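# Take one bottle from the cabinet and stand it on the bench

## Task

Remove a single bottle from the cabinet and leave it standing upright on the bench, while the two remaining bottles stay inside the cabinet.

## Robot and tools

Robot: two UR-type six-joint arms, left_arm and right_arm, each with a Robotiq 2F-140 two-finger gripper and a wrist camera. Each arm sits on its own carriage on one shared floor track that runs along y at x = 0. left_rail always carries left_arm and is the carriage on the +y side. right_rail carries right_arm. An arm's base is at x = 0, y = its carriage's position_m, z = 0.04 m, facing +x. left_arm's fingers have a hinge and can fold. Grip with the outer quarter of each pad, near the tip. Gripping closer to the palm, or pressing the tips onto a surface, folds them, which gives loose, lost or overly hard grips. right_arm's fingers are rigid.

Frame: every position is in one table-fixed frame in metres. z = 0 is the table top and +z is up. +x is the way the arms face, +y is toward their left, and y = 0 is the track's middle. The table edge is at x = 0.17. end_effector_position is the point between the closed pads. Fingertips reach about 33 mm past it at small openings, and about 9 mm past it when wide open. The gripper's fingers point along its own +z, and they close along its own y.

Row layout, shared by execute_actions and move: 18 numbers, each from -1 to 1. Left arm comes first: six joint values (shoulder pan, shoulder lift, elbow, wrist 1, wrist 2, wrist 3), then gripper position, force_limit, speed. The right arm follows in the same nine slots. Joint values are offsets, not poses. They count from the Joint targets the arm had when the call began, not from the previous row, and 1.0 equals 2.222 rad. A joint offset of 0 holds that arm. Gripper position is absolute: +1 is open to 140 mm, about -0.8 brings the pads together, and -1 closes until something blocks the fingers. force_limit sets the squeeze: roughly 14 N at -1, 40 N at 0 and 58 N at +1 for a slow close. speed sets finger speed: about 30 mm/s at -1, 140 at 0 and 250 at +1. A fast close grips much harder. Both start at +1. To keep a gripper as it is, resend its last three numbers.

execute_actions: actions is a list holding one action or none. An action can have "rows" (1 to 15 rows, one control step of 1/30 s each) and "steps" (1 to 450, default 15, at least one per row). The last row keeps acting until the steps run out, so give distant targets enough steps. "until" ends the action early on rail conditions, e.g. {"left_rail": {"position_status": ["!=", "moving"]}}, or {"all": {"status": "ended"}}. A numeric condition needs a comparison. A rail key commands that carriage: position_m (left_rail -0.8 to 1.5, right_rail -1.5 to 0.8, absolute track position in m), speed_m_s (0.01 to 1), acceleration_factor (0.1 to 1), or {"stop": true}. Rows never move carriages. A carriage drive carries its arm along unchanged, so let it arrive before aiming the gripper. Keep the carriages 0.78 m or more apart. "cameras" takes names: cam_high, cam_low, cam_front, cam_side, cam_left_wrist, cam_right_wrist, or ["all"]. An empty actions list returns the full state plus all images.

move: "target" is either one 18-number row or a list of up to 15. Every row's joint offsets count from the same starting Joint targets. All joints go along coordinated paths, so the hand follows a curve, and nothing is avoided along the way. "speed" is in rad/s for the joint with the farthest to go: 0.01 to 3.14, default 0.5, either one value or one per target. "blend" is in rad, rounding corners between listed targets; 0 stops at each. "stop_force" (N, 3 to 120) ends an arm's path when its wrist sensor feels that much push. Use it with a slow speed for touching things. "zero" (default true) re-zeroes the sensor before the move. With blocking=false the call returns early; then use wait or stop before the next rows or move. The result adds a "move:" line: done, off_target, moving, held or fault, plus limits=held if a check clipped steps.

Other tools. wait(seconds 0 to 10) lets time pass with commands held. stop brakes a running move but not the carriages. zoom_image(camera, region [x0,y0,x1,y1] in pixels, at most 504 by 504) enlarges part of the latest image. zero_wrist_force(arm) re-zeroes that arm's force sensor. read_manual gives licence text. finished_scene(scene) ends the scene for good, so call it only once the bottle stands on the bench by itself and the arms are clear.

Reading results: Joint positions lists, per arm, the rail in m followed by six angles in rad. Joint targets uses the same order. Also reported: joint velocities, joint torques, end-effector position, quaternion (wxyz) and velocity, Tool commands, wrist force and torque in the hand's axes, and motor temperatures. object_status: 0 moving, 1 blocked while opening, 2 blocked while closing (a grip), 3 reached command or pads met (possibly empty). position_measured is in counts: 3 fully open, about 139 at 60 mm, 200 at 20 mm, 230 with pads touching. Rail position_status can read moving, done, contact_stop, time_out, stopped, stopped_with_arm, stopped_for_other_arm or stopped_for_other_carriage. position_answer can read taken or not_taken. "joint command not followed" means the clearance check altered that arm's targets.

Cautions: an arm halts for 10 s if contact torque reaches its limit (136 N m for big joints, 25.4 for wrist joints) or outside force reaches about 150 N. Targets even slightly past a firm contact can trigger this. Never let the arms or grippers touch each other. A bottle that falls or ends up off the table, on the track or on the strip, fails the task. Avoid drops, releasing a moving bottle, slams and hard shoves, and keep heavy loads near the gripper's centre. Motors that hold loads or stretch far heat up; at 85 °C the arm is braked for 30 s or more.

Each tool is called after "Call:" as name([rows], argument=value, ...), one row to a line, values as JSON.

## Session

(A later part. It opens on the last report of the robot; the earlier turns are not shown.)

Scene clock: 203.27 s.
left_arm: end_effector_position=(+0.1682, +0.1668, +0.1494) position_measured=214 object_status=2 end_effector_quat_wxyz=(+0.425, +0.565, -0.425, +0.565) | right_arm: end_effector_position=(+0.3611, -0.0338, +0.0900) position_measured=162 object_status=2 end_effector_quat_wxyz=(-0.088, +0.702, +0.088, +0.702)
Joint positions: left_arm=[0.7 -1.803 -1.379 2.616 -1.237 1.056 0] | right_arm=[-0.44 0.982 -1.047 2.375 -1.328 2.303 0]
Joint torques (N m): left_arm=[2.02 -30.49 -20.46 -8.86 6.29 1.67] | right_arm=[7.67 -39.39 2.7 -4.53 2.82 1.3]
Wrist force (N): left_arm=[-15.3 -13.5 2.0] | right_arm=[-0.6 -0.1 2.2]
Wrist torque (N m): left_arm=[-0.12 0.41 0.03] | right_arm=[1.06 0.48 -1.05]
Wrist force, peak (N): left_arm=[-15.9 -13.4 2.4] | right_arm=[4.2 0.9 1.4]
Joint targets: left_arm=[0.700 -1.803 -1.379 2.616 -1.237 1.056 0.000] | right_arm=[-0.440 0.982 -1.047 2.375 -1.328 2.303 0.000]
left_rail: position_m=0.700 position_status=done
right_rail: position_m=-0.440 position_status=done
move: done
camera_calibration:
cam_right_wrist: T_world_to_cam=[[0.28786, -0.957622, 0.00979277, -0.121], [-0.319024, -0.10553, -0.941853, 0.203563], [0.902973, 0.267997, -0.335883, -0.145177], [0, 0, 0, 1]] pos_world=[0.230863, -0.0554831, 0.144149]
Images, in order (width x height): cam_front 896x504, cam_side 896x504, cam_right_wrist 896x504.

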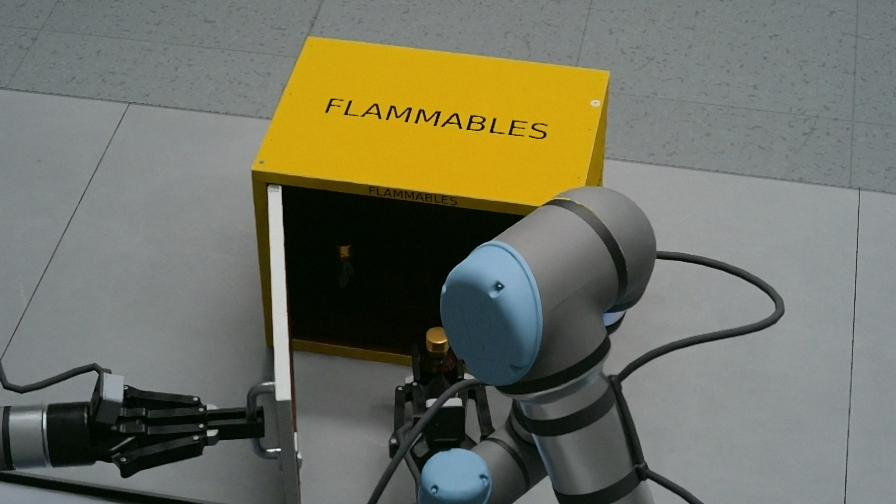

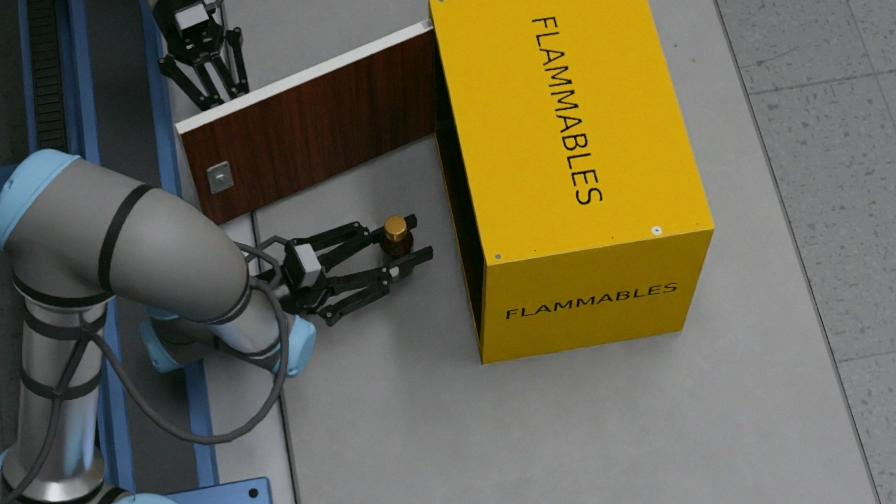

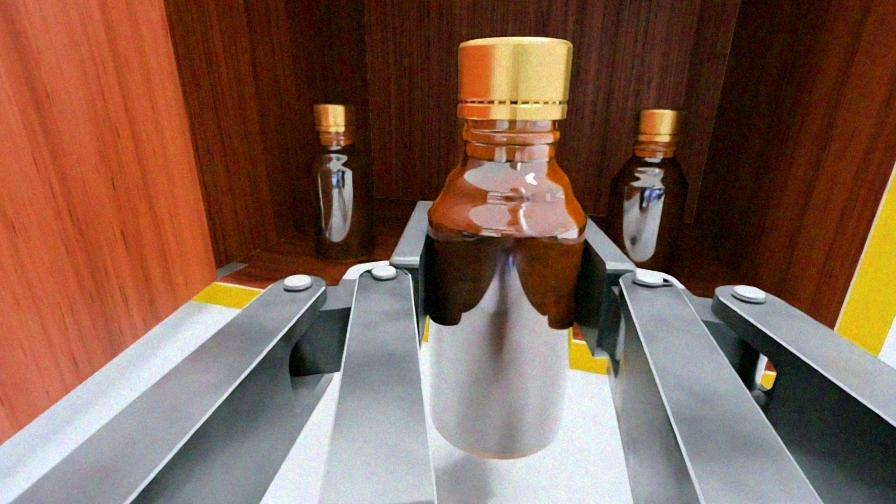

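Call:
execute_actions([
  {"right_rail":{"position_m":-0.79,"speed_m_s":0.3,"acceleration_factor":0.3},"steps":150,"until":{"right_rail":{"position_status":["!=","moving"]}}},
])

Call:
move([
  [0,0,0,0,0,0,-1,-0.05,-1,-0.1862,0.0367,-0.1042,0.0675,-0.1863,0,-1,-0.05,-1],
  [0,0,0,0,0,0,-1,-0.05,-1,-0.1862,0.0720,-0.1068,0.0348,-0.1863,0,-1,-0.05,-1],
], speed=[0.25,0.06], cameras=["cam_right_wrist","cam_side"])

Call:
move(target=[0,0,0,0,0,0,-1,-0.05,-1,0,0.0179,-0.0024,-0.0155,0,0,-1,-0.05,-1], speed=0.02, stop_force=5, cameras=["cam_right_wrist"])

Scene clock: 216.70 s.
left_arm: end_effector_position=(+0.1682, +0.1668, +0.1494) position_measured=214 object_status=2 end_effector_quat_wxyz=(+0.425, +0.565, -0.425, +0.565) | right_arm: end_effector_position=(+0.3610, -0.3839, +0.0900) position_measured=162 object_status=2 end_effector_quat_wxyz=(-0.088, +0.702, +0.088, +0.702)
Joint positions: left_arm=[0.7 -1.803 -1.379 2.616 -1.237 1.056 0] | right_arm=[-0.79 0.982 -1.047 2.375 -1.328 2.303 0]
Joint torques (N m): left_arm=[2.38 -29.74 -20.19 -8.7 6.28 1.66] | right_arm=[1.77 -35.84 -3.78 -1.44 1.16 1.13]
Wrist force (N): left_arm=[-15.3 -13.4 2.1] | right_arm=[-0.3 -0.1 2.3]
Wrist torque (N m): left_arm=[-0.10 0.41 0.03] | right_arm=[1.07 0.42 -1.05]
Wrist force, peak (N): left_arm=[-15.7 -13.6 2.2] | right_arm=[-0.3 -0.9 2.9]
Joint targets: left_arm=[0.700 -1.803 -1.379 2.616 -1.237 1.056 0.000] | right_arm=[-0.790 0.982 -1.047 2.375 -1.328 2.303 0.000]
Tool commands: left_gripper/position=-1.0 left_gripper/force_limit=-0.05 left_gripper/speed=-1.0 right_gripper/position=-1.0 right_gripper/force_limit=-0.05 right_gripper/speed=-1.0
left_rail: position_m=0.700 position_status=done
right_rail: position_m=-0.790 speed_m_s=0.30 position_status=done

Scene clock: 220.67 s.
left_arm: end_effector_position=(+0.1682, +0.1668, +0.1494) position_measured=214 object_status=2 end_effector_quat_wxyz=(+0.425, +0.565, -0.425, +0.565) | right_arm: end_effector_position=(+0.5600, -0.3898, +0.0599) position_measured=162 object_status=2 end_effector_quat_wxyz=(-0.088, +0.702, +0.088, +0.702)
Joint positions: left_arm=[0.7 -1.803 -1.379 2.616 -1.237 1.056 0] | right_arm=[-0.79 0.568 -0.887 2.138 -1.251 1.889 0]
Joint torques (N m): left_arm=[2.48 -29.1 -20.21 -8.77 6.21 1.7] | right_arm=[-8.96 -32.71 -21.67 -5.19 -2.3 1.19]
Wrist force (N): left_arm=[-15.4 -13.2 2.1] | right_arm=[-0.2 0.2 2.7]
Wrist torque (N m): left_arm=[-0.06 0.43 0.03] | right_arm=[1.11 0.40 -1.06]
Wrist force, peak (N): left_arm=[-15.7 -13.5 2.3] | right_arm=[-0.7 0.7 3.7]
Joint targets: left_arm=[0.700 -1.803 -1.379 2.616 -1.237 1.056 0.000] | right_arm=[-0.790 0.568 -0.887 2.138 -1.251 1.889 0.000]
left_rail: position_m=0.700 position_status=done
right_rail: position_m=-0.790 speed_m_s=0.30 position_status=done
move: done
camera_calibration:
cam_right_wrist: T_world_to_cam=[[0.288176, -0.957527, 0.00977392, -0.518844], [-0.319082, -0.105644, -0.941821, 0.201051], [0.902852, 0.268292, -0.335974, -0.239234], [0, 0, 0, 1]] pos_world=[0.429664, -0.411383, 0.114049]
Images, in order (width x height): cam_side 896x504, cam_right_wrist 896x504.

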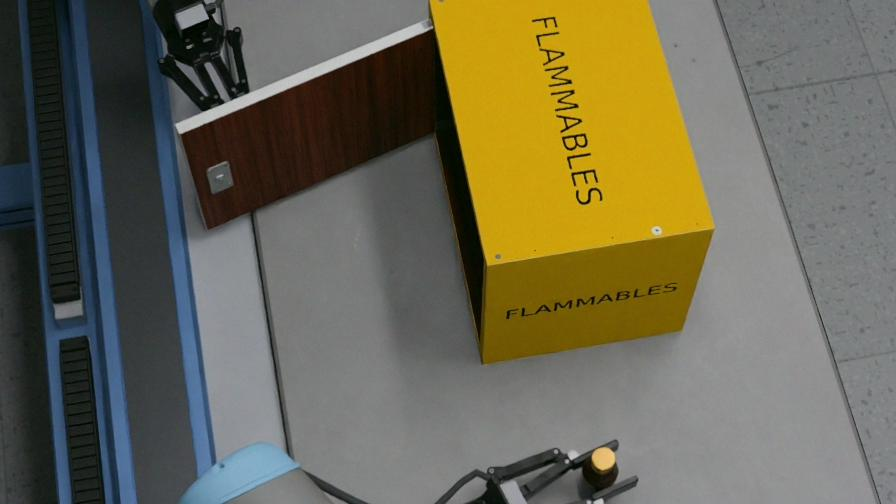

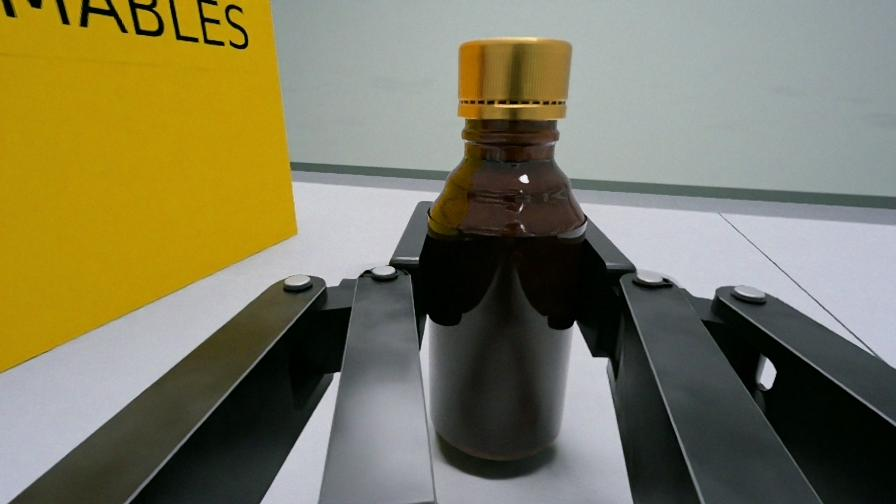

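Scene clock: 222.97 s.
left_arm: end_effector_position=(+0.1682, +0.1668, +0.1494) position_measured=214 object_status=2 end_effector_quat_wxyz=(+0.425, +0.565, -0.425, +0.565) | right_arm: end_effector_position=(+0.5600, -0.3897, +0.0525) position_measured=162 object_status=2 end_effector_quat_wxyz=(-0.088, +0.702, +0.088, +0.702)
Joint positions: left_arm=[0.7 -1.803 -1.379 2.616 -1.237 1.056 0] | right_arm=[-0.79 0.568 -0.867 2.135 -1.268 1.889 0]
Joint torques (N m): left_arm=[1.82 -28.26 -20.32 -8.79 6.34 1.54] | right_arm=[-9.49 -45.34 3.8 -0.61 -2.24 1.16]
Wrist force (N): left_arm=[-15.5 -13.4 2.2] | right_arm=[3.6 0.1 2.9]
Wrist torque (N m): left_arm=[-0.11 0.45 0.03] | right_arm=[1.11 0.22 -1.03]
Wrist force, peak (N): left_arm=[-15.8 -13.4 2.2] | right_arm=[9.8 0.1 2.2]
Joint targets: left_arm=[0.700 -1.803 -1.379 2.616 -1.237 1.056 0.000] | right_arm=[-0.790 0.568 -0.867 2.135 -1.268 1.889 0.000]
left_rail: position_m=0.700 position_status=done
right_rail: position_m=-0.790 speed_m_s=0.30 position_status=done
move: contact (right_arm); right_arm: the shoulder lift is farthest, 0.020 rad from its target
camera_calibration:
cam_right_wrist: T_world_to_cam=[[0.288154, -0.957535, 0.00971153, -0.518788], [-0.319017, -0.105555, -0.941853, 0.194125], [0.902882, 0.2683, -0.335886, -0.241829], [0, 0, 0, 1]] pos_world=[0.429763, -0.411383, 0.106649]
Images, in order (width x height): cam_right_wrist 896x504.

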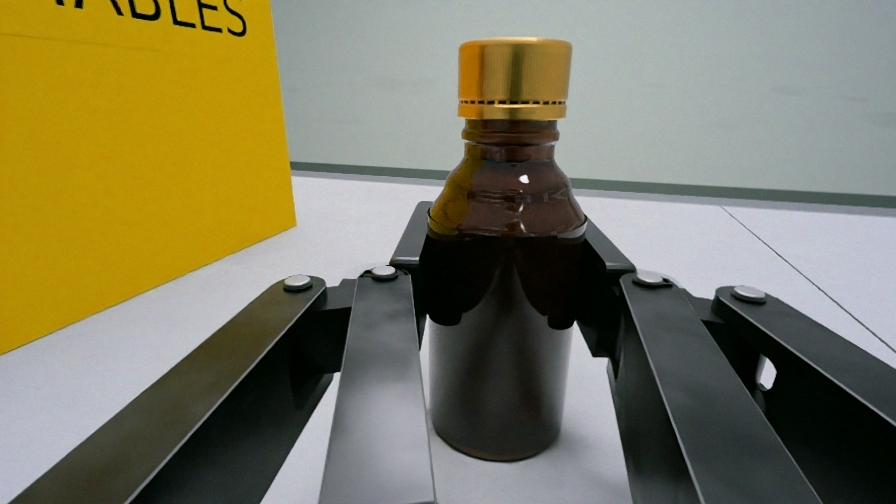

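Call:
move([
  [0,0,0,0,0,0,-1,-0.05,-1,0,0,0,0,0,0,0.175,-0.05,-1],
  [0,0,0,0,0,0,-1,-0.05,-1,0.0801,-0.1076,0.1431,-0.0356,0.0801,0,0.175,-0.05,-1],
], speed=0.1, cameras=["cam_right_wrist"])

Call:
move([
  [-0.0477,0.0667,-0.1169,0.0501,-0.1656,0,-1,-0.05,-1,0,0,0,0,0,0,0.175,-0.05,-1],
  [-0.0377,0.1454,-0.2663,0.1208,-0.2733,0,-1,-0.05,-1,0,0,0,0,0,0,0.175,-0.05,-1],
  [-0.0072,0.2316,-0.4363,0.2046,-0.3606,0,-1,-0.05,-1,0,0,0,0,0,0,0.175,-0.05,-1],
  [0.0400,0.3502,-0.6748,0.3245,-0.4525,0,-1,-0.05,-1,0,0,0,0,0,0,0.175,-0.05,-1],
  [0.0538,0.3888,-0.7532,0.3643,-0.4764,0,-1,-0.05,-1,0,0,0,0,0,0,0.175,-0.05,-1],
], speed=0.22, blend=[0.03,0.03,0.03,0.03,0], cameras=["cam_front","cam_left_wrist"])

Scene clock: 246.03 s.
left_arm: end_effector_position=(+0.1682, +0.1668, +0.1494) position_measured=214 object_status=2 end_effector_quat_wxyz=(+0.425, +0.565, -0.425, +0.565) | right_arm: end_effector_position=(+0.4148, -0.4267, +0.1004) position_measured=107 object_status=3 end_effector_quat_wxyz=(-0.088, +0.702, +0.088, +0.702)
Joint positions: left_arm=[0.7 -1.803 -1.379 2.616 -1.237 1.056 0] | right_arm=[-0.79 0.746 -1.106 2.453 -1.347 2.067 0]
Joint torques (N m): left_arm=[3.03 -27.07 -20.56 -8.82 6.26 1.55] | right_arm=[5.48 -32.58 4.73 -3.97 2.53 1.08]
Wrist force (N): left_arm=[-15.6 -13.2 2.1] | right_arm=[2.9 0.3 2.3]
Wrist torque (N m): left_arm=[-0.06 0.46 0.03] | right_arm=[1.16 0.28 -1.05]
Wrist force, peak (N): left_arm=[-15.8 -13.6 2.4] | right_arm=[3.7 0.1 3.1]
Joint targets: left_arm=[0.700 -1.803 -1.379 2.616 -1.237 1.056 0.000] | right_arm=[-0.790 0.746 -1.106 2.453 -1.347 2.067 0.000]
left_rail: position_m=0.700 position_status=done
right_rail: position_m=-0.790 speed_m_s=0.30 position_status=done
move: done
camera_calibration:
cam_right_wrist: T_world_to_cam=[[0.288104, -0.95755, 0.00965794, -0.512729], [-0.318838, -0.105431, -0.941927, 0.188946], [0.902961, 0.268293, -0.335678, -0.0848326], [0, 0, 0, 1]] pos_world=[0.284563, -0.448284, 0.154449]
Images, in order (width x height): cam_right_wrist 896x504.

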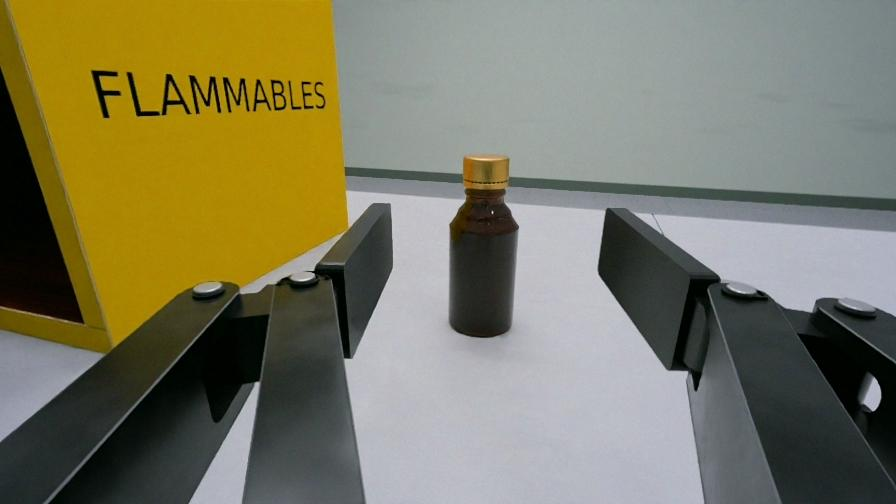

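Scene clock: 254.73 s.
left_arm: end_effector_position=(+0.3599, -0.0714, +0.1495) position_measured=214 object_status=2 end_effector_quat_wxyz=(+0.039, +0.706, -0.039, +0.706) | right_arm: end_effector_position=(+0.4147, -0.4267, +0.1004) position_measured=107 object_status=3 end_effector_quat_wxyz=(-0.088, +0.702, +0.088, +0.702)
Joint positions: left_arm=[0.7 -1.684 -0.515 0.943 -0.428 -0.002 0] | right_arm=[-0.79 0.746 -1.106 2.453 -1.347 2.067 0]
Joint torques (N m): left_arm=[19.23 -40.56 -20.32 3.73 -8.06 1.44] | right_arm=[7.32 -34.28 5.29 -3.95 2.21 0.93]
Wrist force (N): left_arm=[3.6 15.9 -6.3] | right_arm=[2.8 -0.1 2.4]
Wrist torque (N m): left_arm=[-0.69 0.77 0.14] | right_arm=[1.08 0.31 -1.05]
Wrist force, peak (N): left_arm=[-25.9 -1.3 -5.4] | right_arm=[3.1 0.2 2.6]
Joint targets: left_arm=[0.700 -1.683 -0.515 0.943 -0.428 -0.002 0.000] | right_arm=[-0.790 0.746 -1.106 2.453 -1.347 2.067 0.000]
left_rail: position_m=0.700 position_status=done
right_rail: position_m=-0.790 speed_m_s=0.30 position_status=done
move: done
camera_calibration:
cam_left_wrist: T_world_to_cam=[[-0.081649, -0.996651, 0.00450937, -0.0319166], [-0.372557, 0.026324, -0.927636, 0.269786], [0.92441, -0.0774206, -0.373459, -0.133866], [0, 0, 0, 1]] pos_world=[0.221652, -0.0492755, 0.200414]
Images, in order (width x height): cam_front 896x504, cam_left_wrist 896x504.

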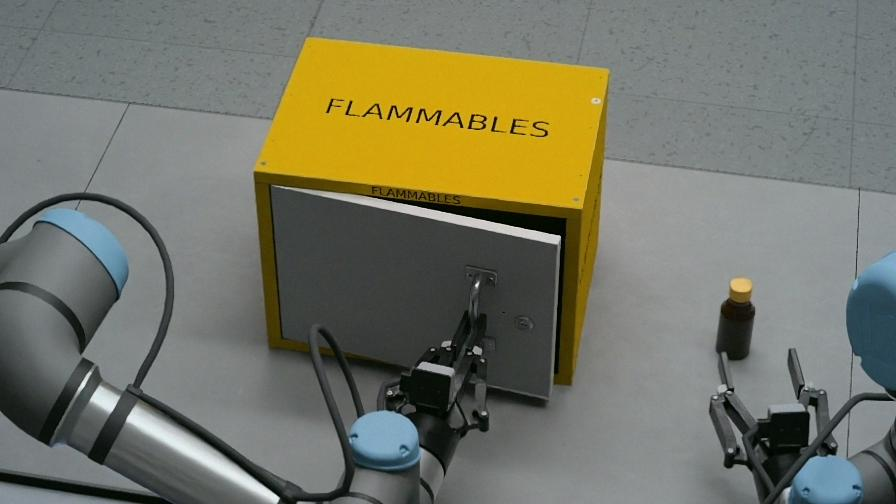

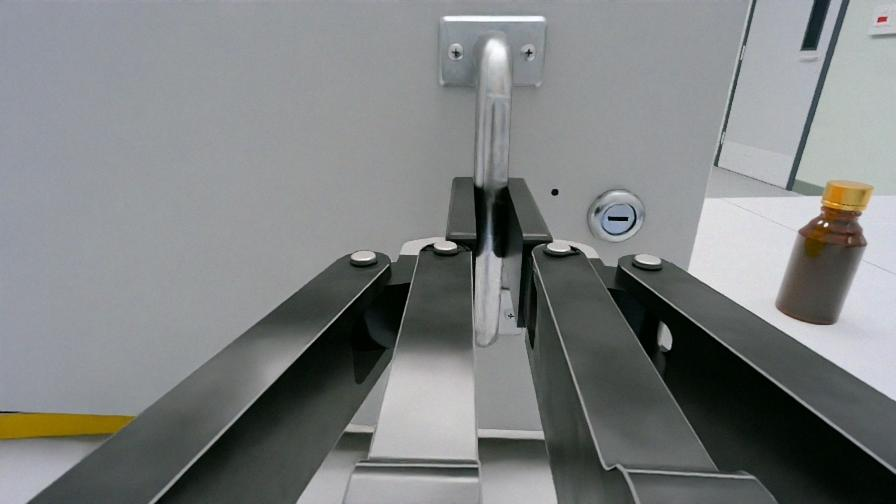

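Call:
move(target=[0.0223,0.0756,-0.1545,0.0789,-0.0366,0,-1,-0.05,-1,0,0,0,0,0,0,0.175,-0.05,-1], speed=0.1, stop_force=30, cameras=["cam_front","cam_left_wrist"])

Scene clock: 265.10 s.
left_arm: end_effector_position=(+0.3949, -0.0799, +0.1494) position_measured=214 object_status=2 end_effector_quat_wxyz=(-0.007, +0.707, +0.007, +0.707) | right_arm: end_effector_position=(+0.4147, -0.4267, +0.1004) position_measured=107 object_status=3 end_effector_quat_wxyz=(-0.088, +0.702, +0.088, +0.702)
Joint positions: left_arm=[0.7 -1.634 -0.347 0.599 -0.252 -0.084 0] | right_arm=[-0.79 0.746 -1.106 2.453 -1.347 2.067 0]
Joint torques (N m): left_arm=[31.44 -40.4 -23.27 2.86 -5.41 1.48] | right_arm=[6.79 -33.81 5.03 -3.94 2.19 0.87]
Wrist force (N): left_arm=[8.8 7.2 -29.2] | right_arm=[2.8 0.1 2.5]
Wrist torque (N m): left_arm=[-0.41 0.77 0.15] | right_arm=[1.11 0.31 -1.05]
Wrist force, peak (N): left_arm=[8.7 7.1 -29.4] | right_arm=[3.0 -0.2 2.7]
Joint targets: left_arm=[0.700 -1.634 -0.347 0.599 -0.252 -0.084 0.000] | right_arm=[-0.790 0.746 -1.106 2.453 -1.347 2.067 0.000]
left_rail: position_m=0.700 position_status=done
right_rail: position_m=-0.790 speed_m_s=0.30 position_status=done
move: done
camera_calibration:
cam_left_wrist: T_world_to_cam=[[0.0492828, -0.998774, 0.0045716, -0.0894368], [-0.372809, -0.0226416, -0.927632, 0.279209], [0.926598, 0.044012, -0.373468, -0.157973], [0, 0, 0, 1]] pos_world=[0.254877, -0.0760527, 0.200414]
Images, in order (width x height): cam_front 896x504, cam_left_wrist 896x504.

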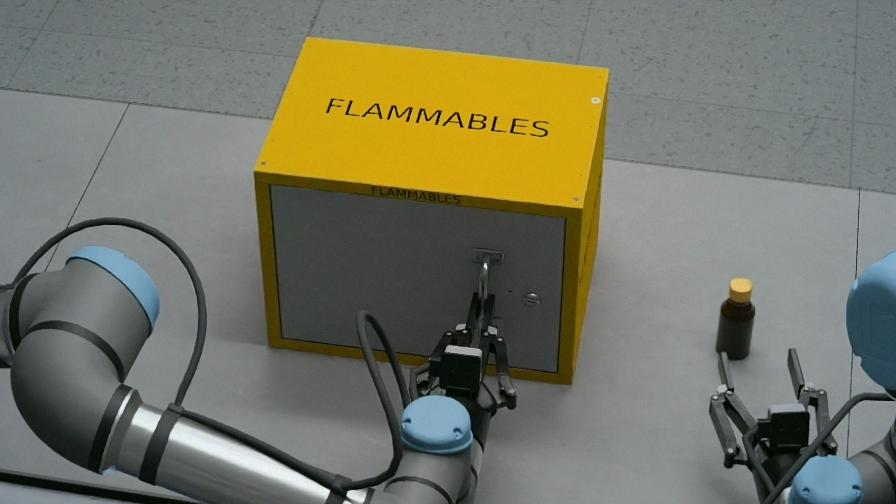

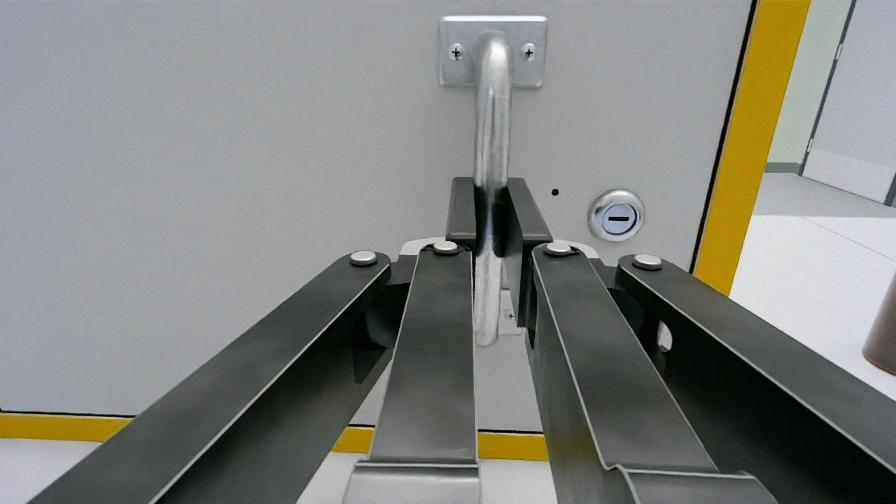

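Call:
move([
  [0,0,0,0,0,0,-0.078,-0.05,-1,0,0,0,0,0,0,0.175,-0.05,-1],
  [-0.0459,-0.0052,0.0105,-0.0054,-0.0459,0,-0.078,-0.05,-1,0,0,0,0,0,0,0.175,-0.05,-1],
], speed=0.12, cameras=["cam_front","cam_left_wrist"])

Scene clock: 276.80 s.
left_arm: end_effector_position=(+0.3152, -0.0816, +0.1496) position_measured=138 object_status=3 end_effector_quat_wxyz=(-0.007, +0.707, +0.007, +0.707) | right_arm: end_effector_position=(+0.4147, -0.4267, +0.1004) position_measured=107 object_status=3 end_effector_quat_wxyz=(-0.088, +0.702, +0.088, +0.702)
Joint positions: left_arm=[0.7 -1.736 -0.359 0.623 -0.264 -0.185 0] | right_arm=[-0.79 0.746 -1.106 2.453 -1.347 2.067 0]
Joint torques (N m): left_arm=[-10.35 -74.65 -12.35 -1.62 -2.93 1.35] | right_arm=[7.3 -34.16 4.77 -3.9 2.06 0.83]
Wrist force (N): left_arm=[-3.5 0.0 -2.0] | right_arm=[2.8 -0.1 2.1]
Wrist torque (N m): left_arm=[-0.11 0.92 0.02] | right_arm=[1.09 0.29 -1.05]
Wrist force, peak (N): left_arm=[8.8 7.6 -29.7] | right_arm=[3.1 -0.2 2.6]
Joint targets: left_arm=[0.700 -1.736 -0.359 0.623 -0.264 -0.186 0.000] | right_arm=[-0.790 0.746 -1.106 2.453 -1.347 2.067 0.000]
left_rail: position_m=0.700 position_status=done
right_rail: position_m=-0.790 speed_m_s=0.30 position_status=done
move: done
camera_calibration:
cam_left_wrist: T_world_to_cam=[[0.049265, -0.998774, 0.00478891, -0.0871481], [-0.3728, -0.0228363, -0.927631, 0.249536], [0.926603, 0.0439144, -0.373468, -0.0840234], [0, 0, 0, 1]] pos_world=[0.175177, -0.0776529, 0.200515]
Images, in order (width x height): cam_front 896x504, cam_left_wrist 896x504.

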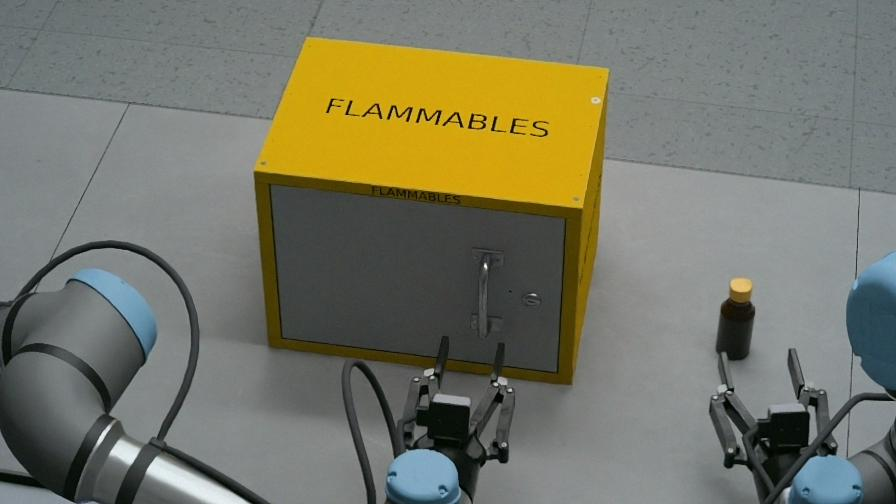

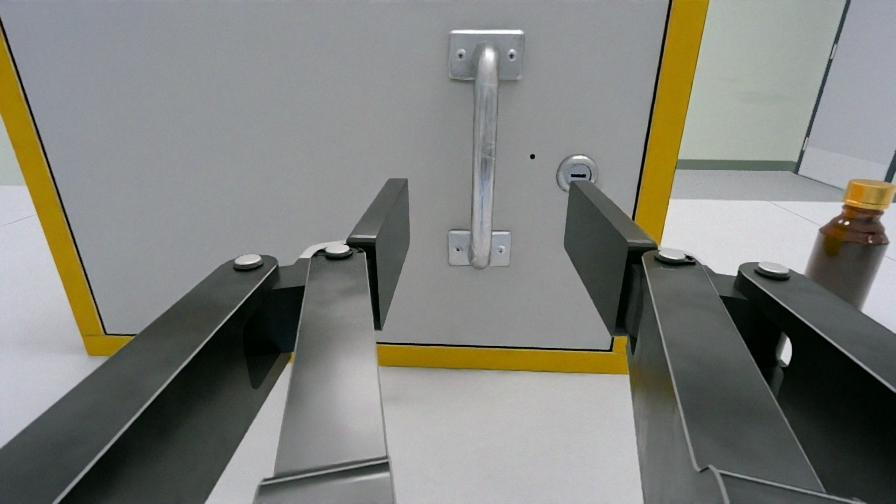

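Call:
finished_scene(scene=2)

The scene is finished: the task was done.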